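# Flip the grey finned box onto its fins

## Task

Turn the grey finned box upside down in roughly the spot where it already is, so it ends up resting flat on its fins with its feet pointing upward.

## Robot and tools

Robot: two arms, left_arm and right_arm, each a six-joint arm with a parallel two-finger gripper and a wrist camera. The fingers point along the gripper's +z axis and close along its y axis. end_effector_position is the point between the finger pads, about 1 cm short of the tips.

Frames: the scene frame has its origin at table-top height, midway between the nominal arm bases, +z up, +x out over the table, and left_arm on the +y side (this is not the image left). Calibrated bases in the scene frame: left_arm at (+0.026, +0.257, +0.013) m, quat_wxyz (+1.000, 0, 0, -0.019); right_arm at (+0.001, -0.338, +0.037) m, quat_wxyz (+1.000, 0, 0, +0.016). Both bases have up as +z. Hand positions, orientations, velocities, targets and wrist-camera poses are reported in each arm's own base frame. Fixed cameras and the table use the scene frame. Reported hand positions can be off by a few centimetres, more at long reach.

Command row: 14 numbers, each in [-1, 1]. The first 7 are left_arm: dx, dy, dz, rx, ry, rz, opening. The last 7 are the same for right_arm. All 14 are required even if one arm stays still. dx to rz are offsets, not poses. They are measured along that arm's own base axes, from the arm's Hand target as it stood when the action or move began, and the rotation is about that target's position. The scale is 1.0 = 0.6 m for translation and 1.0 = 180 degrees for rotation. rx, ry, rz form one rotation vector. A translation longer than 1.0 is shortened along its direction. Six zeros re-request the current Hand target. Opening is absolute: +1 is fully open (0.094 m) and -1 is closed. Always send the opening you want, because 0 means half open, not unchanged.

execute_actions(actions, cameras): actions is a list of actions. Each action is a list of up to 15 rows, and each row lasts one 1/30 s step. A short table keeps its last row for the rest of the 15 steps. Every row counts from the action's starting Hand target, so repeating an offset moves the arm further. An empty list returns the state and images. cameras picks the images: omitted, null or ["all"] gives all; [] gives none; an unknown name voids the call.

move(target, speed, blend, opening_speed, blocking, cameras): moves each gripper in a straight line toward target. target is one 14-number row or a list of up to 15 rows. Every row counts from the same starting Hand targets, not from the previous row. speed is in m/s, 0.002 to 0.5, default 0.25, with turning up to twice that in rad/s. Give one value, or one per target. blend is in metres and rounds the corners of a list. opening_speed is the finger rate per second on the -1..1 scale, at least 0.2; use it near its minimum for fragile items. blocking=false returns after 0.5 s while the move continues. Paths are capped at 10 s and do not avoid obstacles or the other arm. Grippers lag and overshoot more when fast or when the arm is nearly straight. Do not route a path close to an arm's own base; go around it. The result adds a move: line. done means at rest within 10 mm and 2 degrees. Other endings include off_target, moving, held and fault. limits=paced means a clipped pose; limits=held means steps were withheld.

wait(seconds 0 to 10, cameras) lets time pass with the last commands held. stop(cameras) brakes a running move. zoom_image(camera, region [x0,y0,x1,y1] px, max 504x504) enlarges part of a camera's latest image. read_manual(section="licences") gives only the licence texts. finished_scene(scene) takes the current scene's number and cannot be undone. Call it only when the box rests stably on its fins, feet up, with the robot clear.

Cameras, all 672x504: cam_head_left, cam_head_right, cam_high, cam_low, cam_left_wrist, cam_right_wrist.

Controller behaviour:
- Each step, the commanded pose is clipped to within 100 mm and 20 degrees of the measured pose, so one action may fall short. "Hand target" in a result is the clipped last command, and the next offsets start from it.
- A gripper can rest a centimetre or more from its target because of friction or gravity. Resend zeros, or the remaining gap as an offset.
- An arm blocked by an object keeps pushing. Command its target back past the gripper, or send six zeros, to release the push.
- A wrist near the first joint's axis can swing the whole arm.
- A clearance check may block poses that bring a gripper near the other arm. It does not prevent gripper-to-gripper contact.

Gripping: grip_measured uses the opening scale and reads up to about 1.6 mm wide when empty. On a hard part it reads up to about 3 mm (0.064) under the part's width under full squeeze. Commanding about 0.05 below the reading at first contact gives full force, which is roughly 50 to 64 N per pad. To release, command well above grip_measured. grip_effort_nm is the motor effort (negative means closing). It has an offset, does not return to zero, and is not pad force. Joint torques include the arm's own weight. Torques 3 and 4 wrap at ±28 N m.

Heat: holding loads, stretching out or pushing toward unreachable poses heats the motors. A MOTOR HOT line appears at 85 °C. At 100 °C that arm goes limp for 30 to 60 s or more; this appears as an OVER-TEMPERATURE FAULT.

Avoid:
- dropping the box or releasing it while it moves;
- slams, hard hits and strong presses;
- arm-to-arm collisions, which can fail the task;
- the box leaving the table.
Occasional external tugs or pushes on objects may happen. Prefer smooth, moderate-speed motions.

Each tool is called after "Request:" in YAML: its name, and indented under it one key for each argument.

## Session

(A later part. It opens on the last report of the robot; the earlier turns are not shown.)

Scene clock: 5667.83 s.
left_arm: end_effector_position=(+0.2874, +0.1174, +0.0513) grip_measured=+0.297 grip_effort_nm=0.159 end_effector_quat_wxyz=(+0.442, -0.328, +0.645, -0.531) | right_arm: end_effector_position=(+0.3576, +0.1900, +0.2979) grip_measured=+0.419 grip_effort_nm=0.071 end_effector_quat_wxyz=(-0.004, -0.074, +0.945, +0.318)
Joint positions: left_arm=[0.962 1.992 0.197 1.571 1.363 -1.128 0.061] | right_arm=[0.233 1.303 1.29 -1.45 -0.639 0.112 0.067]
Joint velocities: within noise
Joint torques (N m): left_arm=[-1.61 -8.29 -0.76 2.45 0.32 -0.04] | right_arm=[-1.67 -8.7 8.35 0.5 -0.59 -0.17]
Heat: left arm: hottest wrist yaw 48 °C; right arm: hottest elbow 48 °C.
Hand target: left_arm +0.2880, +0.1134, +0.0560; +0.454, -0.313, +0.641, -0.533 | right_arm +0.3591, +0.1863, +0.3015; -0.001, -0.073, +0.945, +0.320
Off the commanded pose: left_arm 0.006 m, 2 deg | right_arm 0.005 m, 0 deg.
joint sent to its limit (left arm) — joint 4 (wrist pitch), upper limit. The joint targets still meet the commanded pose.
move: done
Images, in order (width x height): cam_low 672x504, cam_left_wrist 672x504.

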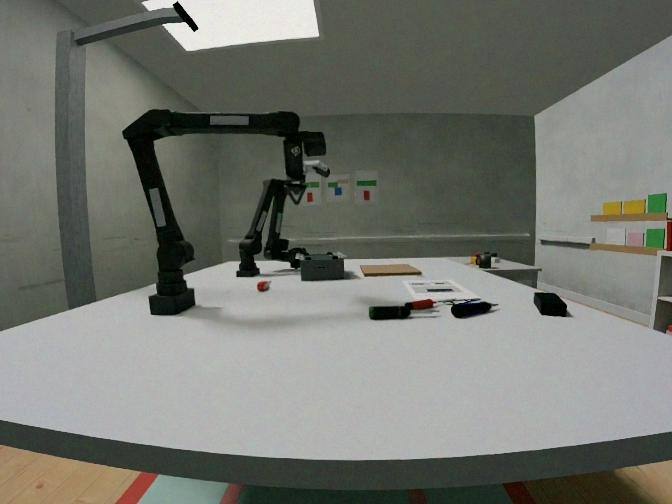

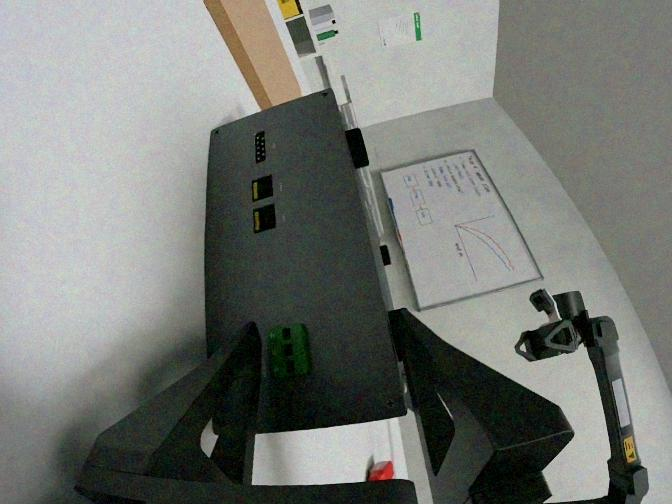

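Request:
move:
  target:
    - [-0.01, 0.085, 0, 0, 0, 0, 0.3, 0, 0, 0, 0, 0, 0, 0.42]
    - [-0.01, 0.1, 0.2, 0, 0, 0, 0.3, 0, 0, 0, 0, 0, 0, 0.42]
  speed: 0.08
  blend: 0.02
  cameras: ["cam_left_wrist", "cam_head_left", "cam_head_right", "cam_high"]

Scene clock: 5683.23 s.
left_arm: end_effector_position=(+0.2809, +0.1652, +0.1682) grip_measured=+0.297 grip_effort_nm=0.159 end_effector_quat_wxyz=(+0.446, -0.320, +0.630, -0.549) | right_arm: end_effector_position=(+0.3576, +0.1900, +0.2979) grip_measured=+0.419 grip_effort_nm=0.076 end_effector_quat_wxyz=(-0.004, -0.074, +0.945, +0.318)
Joint positions: left_arm=[1.088 1.424 0.28 1.156 1.507 -1.37 0.061] | right_arm=[0.233 1.303 1.29 -1.45 -0.639 0.112 0.067]
Joint velocities: within noise
Joint torques (N m): left_arm=[0.09 -6.07 6.27 1.46 0.14 0.03] | right_arm=[-1.49 -8.64 8.53 0.46 -0.59 -0.17]
Heat: left arm: hottest wrist yaw 45 °C; right arm: hottest elbow 48 °C.
Hand target: left_arm +0.2820, +0.1734, +0.1761; +0.455, -0.313, +0.641, -0.533 | right_arm +0.3591, +0.1863, +0.3015; -0.001, -0.073, +0.945, +0.320
Off the commanded pose: left_arm 0.011 m, 3 deg | right_arm 0.005 m, 0 deg.
move: off_target (left_arm)
Images, in order (width x height): cam_head_left 672x504, cam_head_right 672x504, cam_high 672x504, cam_left_wrist 672x504.

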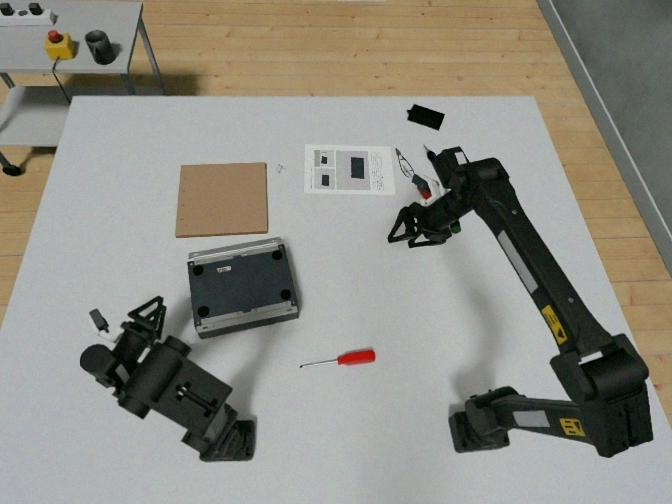

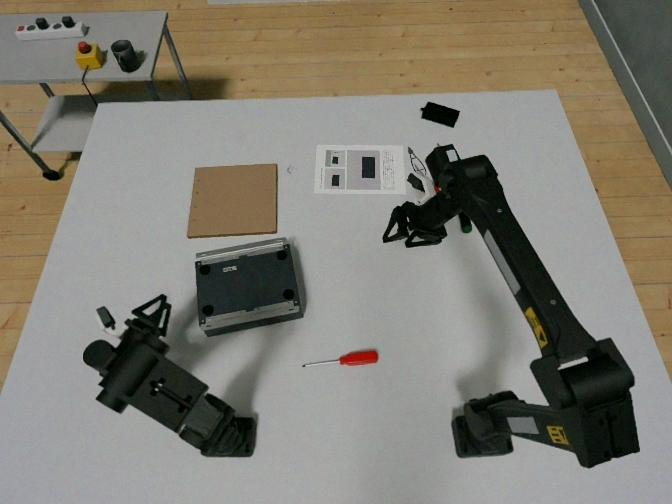

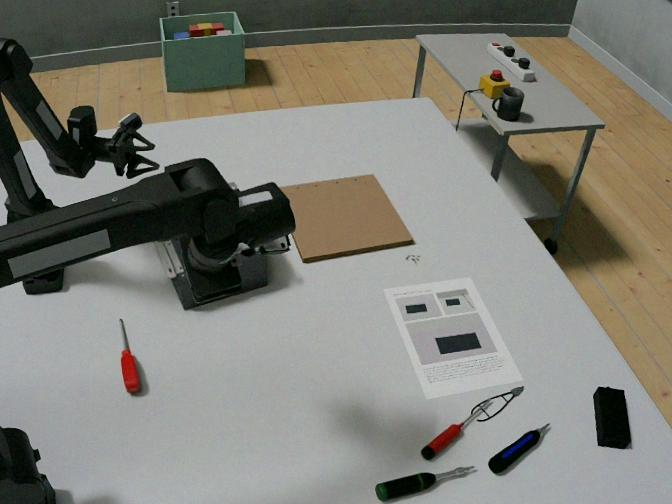

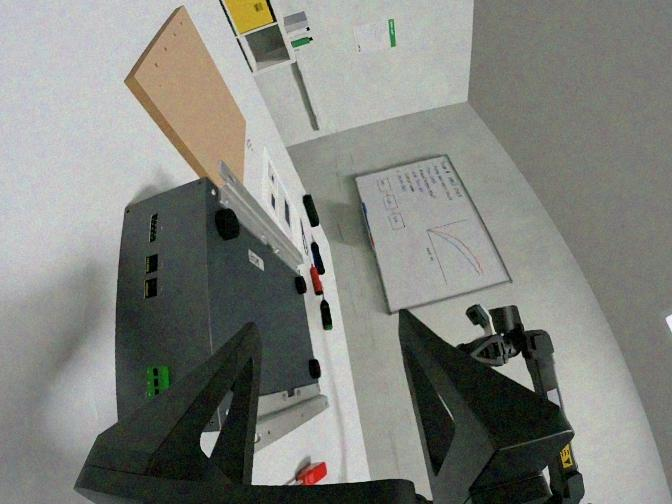

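Request:
move:
  target: [0.113, 0.044, 0.157, -0.011, 0.5072, 0.216, 0.3, 0, -0.25, 0, 0, 0, 0, 0.42]
  speed: 0.2
  cameras: ["cam_left_wrist", "cam_head_left"]

Scene clock: 5753.00 s.
left_arm: end_effector_position=(+0.3374, +0.1963, +0.2617) grip_measured=+0.298 grip_effort_nm=0.149 end_effector_quat_wxyz=(+0.007, +0.773, -0.634, -0.001) | right_arm: end_effector_position=(+0.3567, +0.0423, +0.2939) grip_measured=+0.419 grip_effort_nm=0.066 end_effector_quat_wxyz=(+0.017, -0.065, +0.947, +0.315)
Joint positions: left_arm=[0.53 1.367 1.347 -1.564 0.004 -1.239 0.061] | right_arm=[-0.166 1.314 1.29 -1.681 -0.63 -0.346 0.067]
Joint velocities: within noise
Joint torques (N m): left_arm=[-1.44 -7.24 12.08 0.29 -0.14 -0.33] | right_arm=[-1.9 -7.71 9.02 0.1 -0.35 -0.21]
Heat: left arm: hottest elbow 45 °C; right arm: hottest elbow 48 °C.
Hand target: left_arm +0.3498, +0.1999, +0.2702; +0.001, +0.775, -0.632, +0.000 | right_arm +0.3591, +0.0362, +0.3014; -0.001, -0.073, +0.945, +0.319
Off the commanded pose: left_arm 0.015 m, 1 deg | right_arm 0.010 m, 2 deg.
joint sent to its limit (right arm) — joint 4 (wrist pitch), lower limit. The joint targets are off in orientation, not in position.
move: off_target (left_arm)
Images, in order (width x height): cam_head_left 672x504, cam_left_wrist 672x504.

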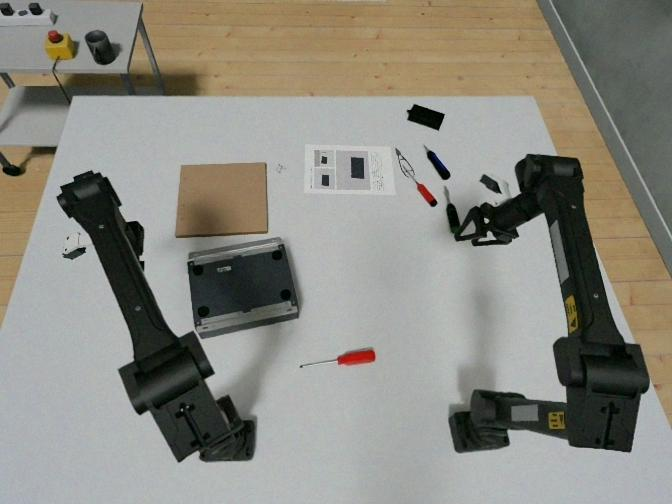

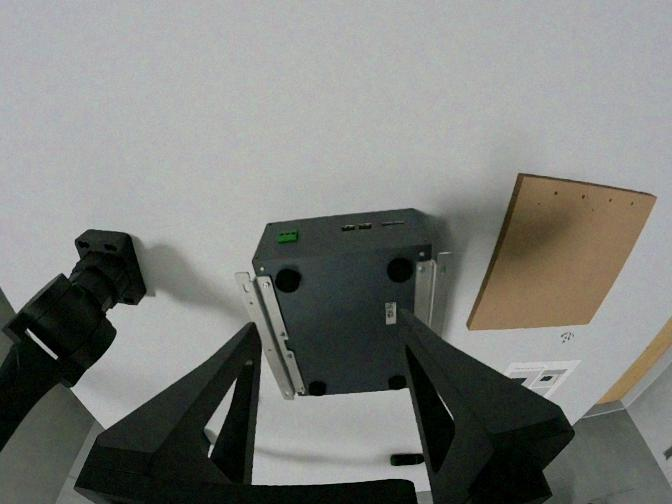

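Request:
move:
  target: [0.0103, -0.0083, -0.40, 0, 0, 0.0133, 0.45, 0, 0, 0, 0, 0, 0, 0.42]
  speed: 0.15
  cameras: ["cam_left_wrist"]

Scene clock: 5792.30 s.
left_arm: end_effector_position=(+0.3537, +0.1978, +0.0389) grip_measured=+0.447 grip_effort_nm=0.154 end_effector_quat_wxyz=(-0.004, +0.787, -0.617, +0.004) | right_arm: end_effector_position=(+0.3567, +0.0423, +0.2939) grip_measured=+0.419 grip_effort_nm=0.066 end_effector_quat_wxyz=(+0.017, -0.065, +0.947, +0.315)
Joint positions: left_arm=[0.512 1.58 0.954 -0.934 0.003 -1.299 0.068] | right_arm=[-0.166 1.314 1.29 -1.681 -0.63 -0.347 0.067]
Joint velocities: within noise
Joint torques (N m): left_arm=[-1.67 -8.7 6.93 1.09 -0.13 -0.33] | right_arm=[-1.67 -8.23 9.11 -0.02 -0.35 -0.15]
Heat: left arm: hottest elbow 52 °C; right arm: hottest elbow 48 °C.
Hand target: left_arm +0.3560, +0.1949, +0.0303; +0.001, +0.788, -0.616, +0.000 | right_arm +0.3591, +0.0362, +0.3015; -0.001, -0.073, +0.945, +0.320
Off the commanded pose: left_arm 0.010 m, 1 deg | right_arm 0.010 m, 2 deg.
joint sent to its limit (right arm) — joint 4 (wrist pitch), lower limit. The joint targets are off in orientation, not in position.
move: done
Images, in order (width x height): cam_left_wrist 672x504.

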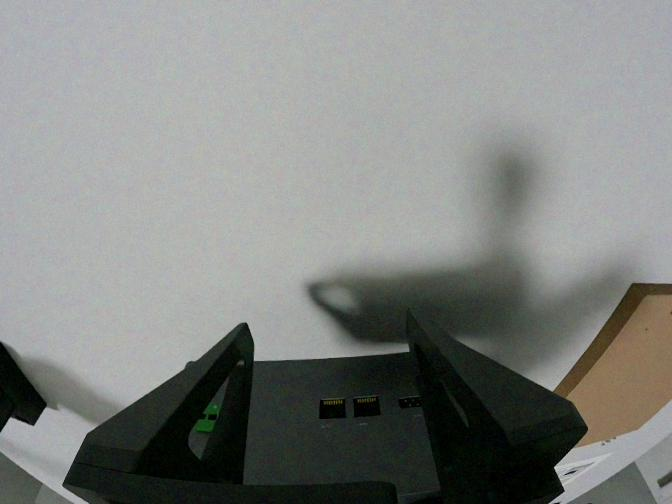

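Request:
move:
  target:
    - [-0.0183, -0.01, -0.033, 0, 0, 0, 0.45, 0, 0, 0, 0, 0, 0, 0.42]
    - [-0.0133, -0.085, -0.033, 0, 0, 0, 0.45, 0, 0, 0, 0, 0, 0, 0.42]
  speed: 0.06
  blend: 0.01
  cameras: ["cam_left_wrist", "cam_head_left"]

Scene clock: 5802.83 s.
left_arm: end_effector_position=(+0.3451, +0.1537, +0.0104) grip_measured=+0.447 grip_effort_nm=0.149 end_effector_quat_wxyz=(+0.002, +0.784, -0.621, -0.005) | right_arm: end_effector_position=(+0.3567, +0.0423, +0.2939) grip_measured=+0.419 grip_effort_nm=0.066 end_effector_quat_wxyz=(+0.017, -0.065, +0.947, +0.315)
Joint positions: left_arm=[0.417 1.58 0.858 -0.857 -0.007 -1.385 0.068] | right_arm=[-0.166 1.314 1.29 -1.681 -0.63 -0.347 0.067]
Joint velocities: within noise
Joint torques (N m): left_arm=[-2.73 -10.34 5.79 0.94 0.3 -0.55] | right_arm=[-1.9 -8.59 9.07 0.01 -0.34 -0.21]
Heat: left arm: hottest elbow 51 °C; right arm: hottest elbow 49 °C.
Hand target: left_arm +0.3481, +0.1439, +0.0105; +0.000, +0.788, -0.616, +0.000 | right_arm +0.3591, +0.0362, +0.3015; -0.001, -0.073, +0.945, +0.320
Off the commanded pose: left_arm 0.010 m, 1 deg | right_arm 0.010 m, 2 deg.
joint sent to its limit (right arm) — joint 4 (wrist pitch), lower limit. The joint targets are off in orientation, not in position.
move: done
Images, in order (width x height): cam_head_left 672x504, cam_left_wrist 672x504.

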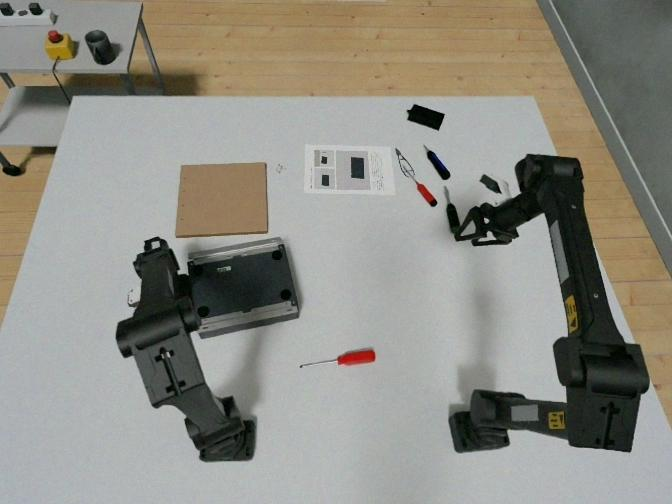

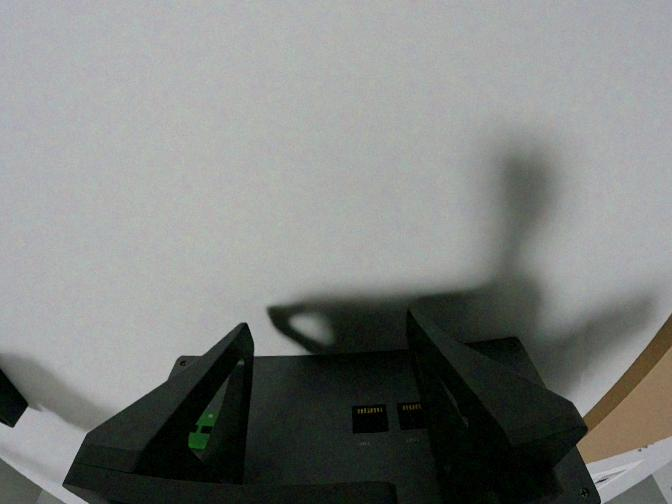

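Request:
move:
  target: [0.02, -0.19, 0.003, 0, 0, 0, 0.45, 0, 0, 0, 0, 0, 0, 0.42]
  speed: 0.06
  cameras: ["cam_left_wrist", "cam_head_left"]

Scene clock: 5811.70 s.
left_arm: end_effector_position=(+0.3573, +0.0516, +0.0103) grip_measured=+0.448 grip_effort_nm=0.154 end_effector_quat_wxyz=(-0.003, +0.801, -0.599, -0.011) | right_arm: end_effector_position=(+0.3567, +0.0423, +0.2939) grip_measured=+0.419 grip_effort_nm=0.071 end_effector_quat_wxyz=(+0.017, -0.065, +0.947, +0.315)
Joint positions: left_arm=[0.136 1.543 0.813 -0.851 -0.019 -1.722 0.068] | right_arm=[-0.166 1.314 1.29 -1.681 -0.63 -0.347 0.067]
Joint velocities: within noise
Joint torques (N m): left_arm=[-4.89 -9.82 5.97 0.75 0.77 -0.25] | right_arm=[-1.73 -8.53 9.02 -0.14 -0.32 -0.22]
Heat: left arm: hottest elbow 49 °C; right arm: hottest elbow 49 °C.
Hand target: left_arm +0.3601, +0.0298, +0.0124; +0.001, +0.788, -0.616, +0.000 | right_arm +0.3591, +0.0362, +0.3015; -0.001, -0.073, +0.945, +0.320
Off the commanded pose: left_arm 0.022 m, 3 deg | right_arm 0.010 m, 2 deg.
joint sent to its limit (right arm) — joint 4 (wrist pitch), lower limit. The joint targets are off in orientation, not in position.
move: off_target (left_arm)
Images, in order (width x height): cam_head_left 672x504, cam_left_wrist 672x504.

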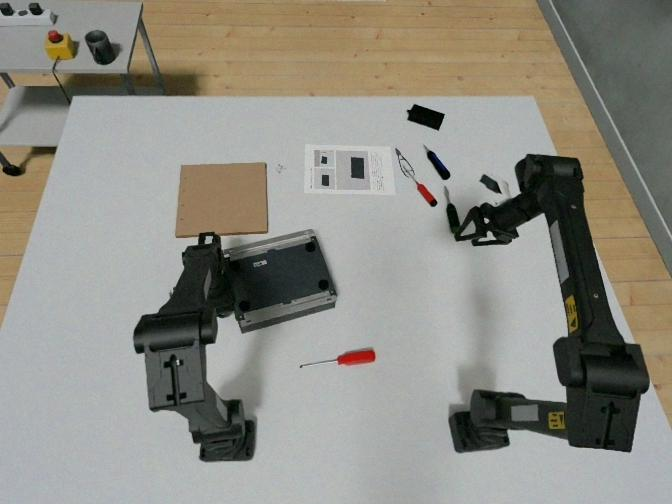

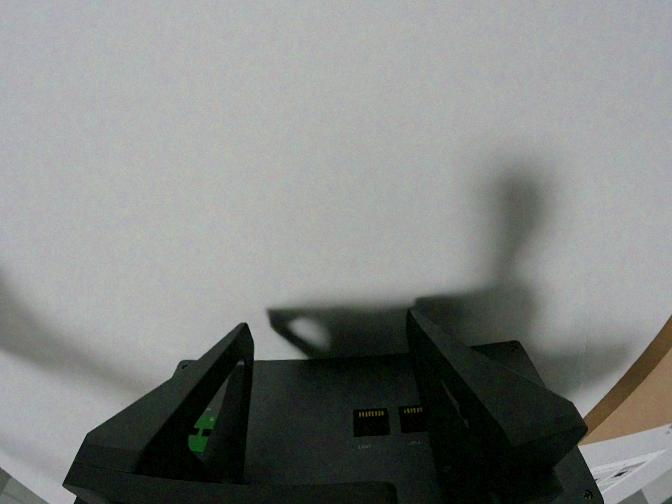

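Request:
move:
  target: [0.021, -0.255, 0.003, 0, 0, -0.02, 0.45, 0, 0, 0, 0, 0, 0, 0.42]
  speed: 0.06
  cameras: ["cam_left_wrist", "cam_head_left"]

Scene clock: 5824.13 s.
left_arm: end_effector_position=(+0.3555, -0.0948, +0.0098) grip_measured=+0.448 grip_effort_nm=0.144 end_effector_quat_wxyz=(-0.004, +0.791, -0.612, -0.017) | right_arm: end_effector_position=(+0.3567, +0.0423, +0.2939) grip_measured=+0.419 grip_effort_nm=0.071 end_effector_quat_wxyz=(+0.017, -0.065, +0.947, +0.315)
Joint positions: left_arm=[-0.268 1.57 0.843 -0.872 -0.02 -2.094 0.068] | right_arm=[-0.166 1.314 1.29 -1.681 -0.63 -0.347 0.067]
Joint velocities: within noise
Joint torques (N m): left_arm=[-5.07 -7.59 10.29 0.57 0.8 0.06] | right_arm=[-1.85 -8.06 9.06 0.03 -0.36 -0.18]
Heat: left arm: hottest elbow 48 °C; right arm: hottest elbow 49 °C.
Hand target: left_arm +0.3727, -0.1231, +0.0141; +0.001, +0.768, -0.640, +0.000 | right_arm +0.3591, +0.0363, +0.3015; -0.001, -0.073, +0.945, +0.320
Off the commanded pose: left_arm 0.034 m, 5 deg | right_arm 0.010 m, 2 deg.
joint sent to its limit (right arm) — joint 4 (wrist pitch), lower limit. The joint targets are off in orientation, not in position.
move: off_target (left_arm)
Images, in order (width x height): cam_head_left 672x504, cam_left_wrist 672x504.

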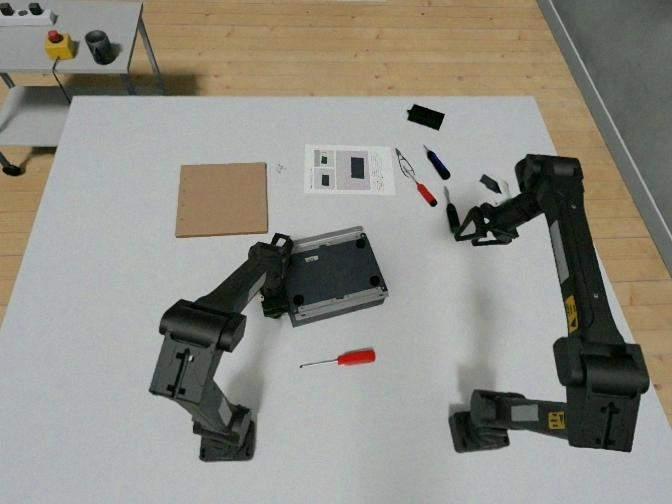

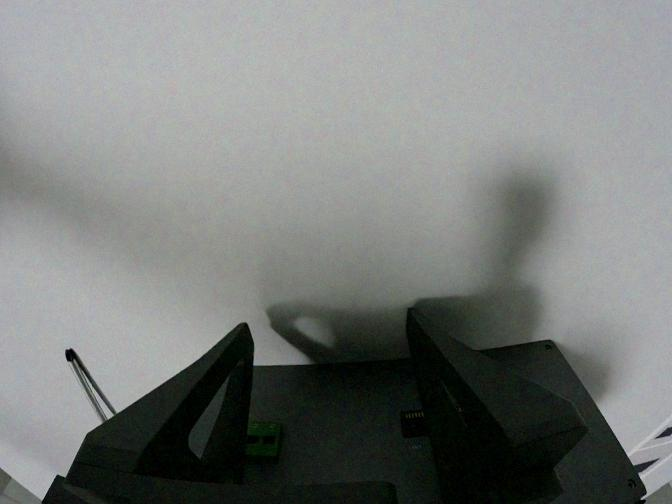

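Request:
move:
  target:
    - [-0.02, 0.16, 0.01, 0, 0, 0.03, 0.45, 0, 0, 0, 0, 0, 0, 0.42]
    - [-0.06, 0.3, 0.45, 0, 0, 0.03, 0.45, 0, 0, 0, 0, 0, 0, 0.42]
  speed: 0.12
  blend: 0.03

Scene clock: 5837.40 s.
left_arm: end_effector_position=(+0.3296, +0.0527, +0.2647) grip_measured=+0.448 grip_effort_nm=0.144 end_effector_quat_wxyz=(+0.015, +0.798, -0.602, -0.016) | right_arm: end_effector_position=(+0.3567, +0.0423, +0.2939) grip_measured=+0.419 grip_effort_nm=0.066 end_effector_quat_wxyz=(+0.017, -0.065, +0.947, +0.315)
Joint positions: left_arm=[0.158 1.239 1.238 -1.614 -0.003 -1.691 0.068] | right_arm=[-0.166 1.314 1.29 -1.681 -0.63 -0.347 0.067]
Joint velocities: within noise
Joint torques (N m): left_arm=[0.09 -7.65 11.93 0.17 0.1 -0.06] | right_arm=[-2.37 -8.53 8.9 0.05 -0.32 -0.18]
Heat: left arm: hottest elbow 48 °C; right arm: hottest elbow 49 °C.
Hand target: left_arm +0.3367, +0.0568, +0.2841; +0.001, +0.797, -0.603, +0.000 | right_arm +0.3591, +0.0363, +0.3015; -0.001, -0.073, +0.945, +0.320
Off the commanded pose: left_arm 0.021 m, 2 deg | right_arm 0.010 m, 2 deg.
joint sent to its limit (right arm) — joint 4 (wrist pitch), lower limit. The joint targets are off in orientation, not in position.
move: off_target (left_arm)

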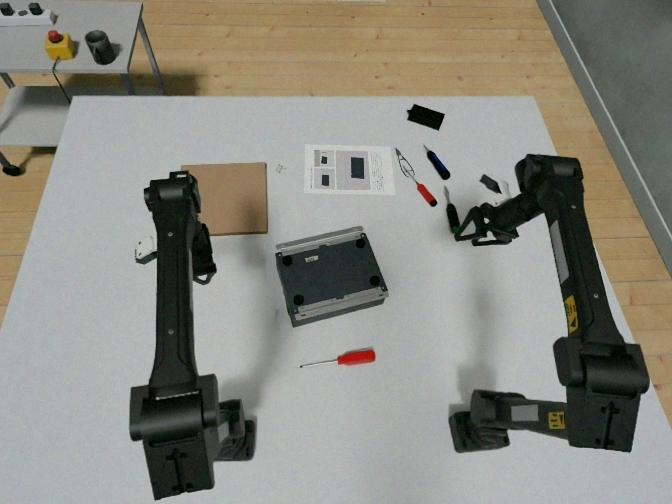

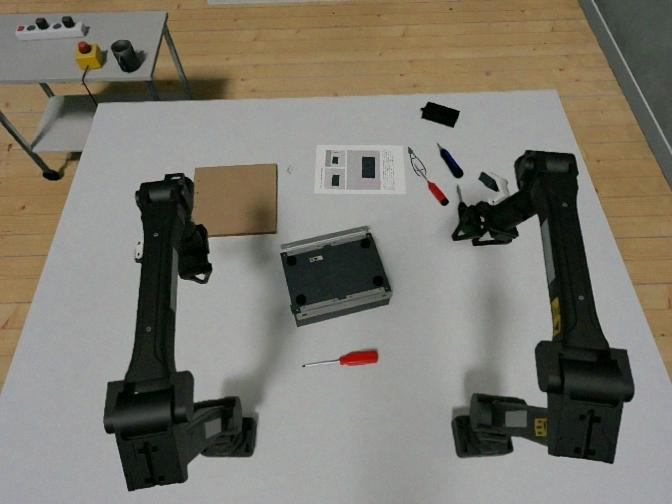

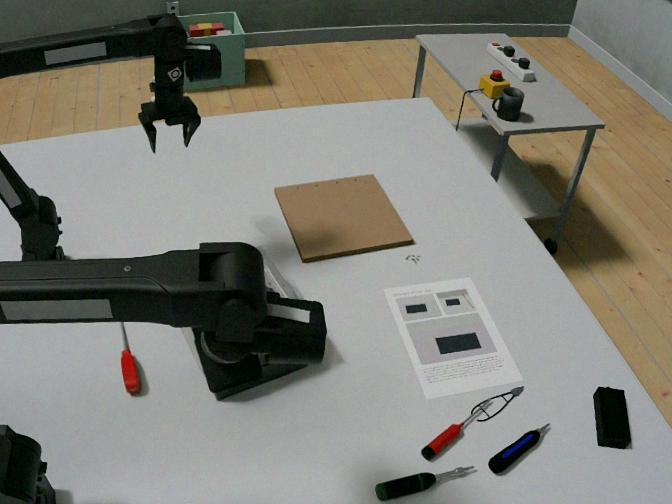

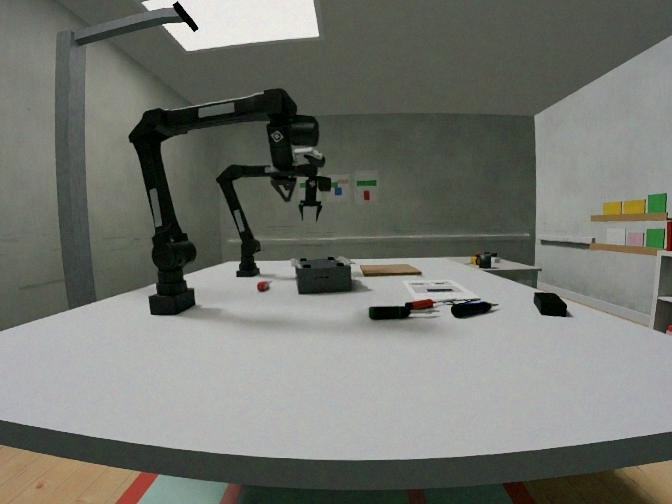

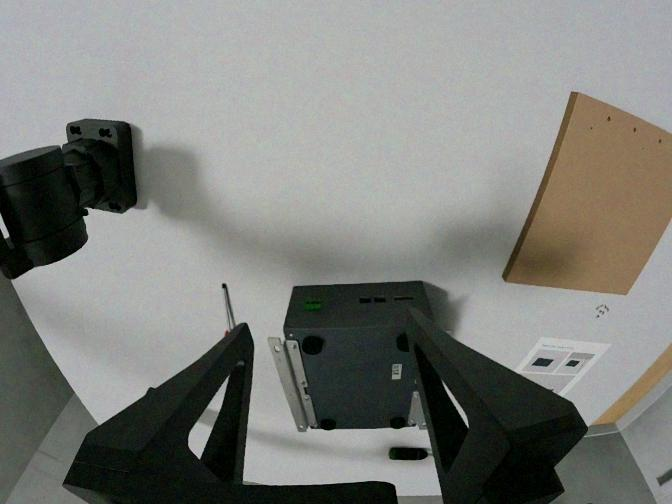

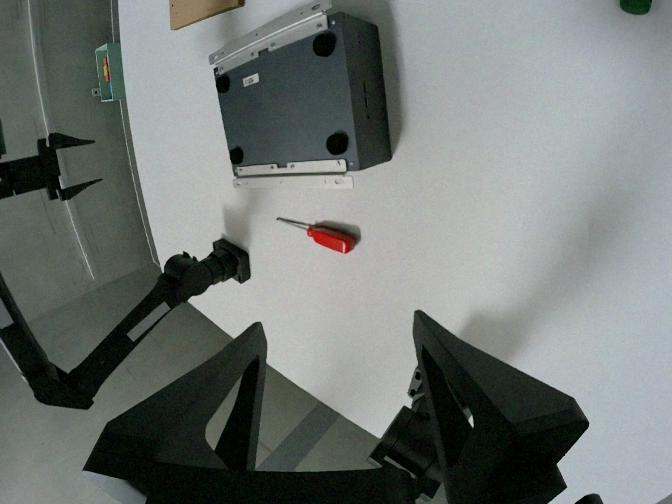

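Box lies flat on its fins, feet up, arms clear.

Request:
finished_scene:
  scene: 1

The scene is finished: the task was done.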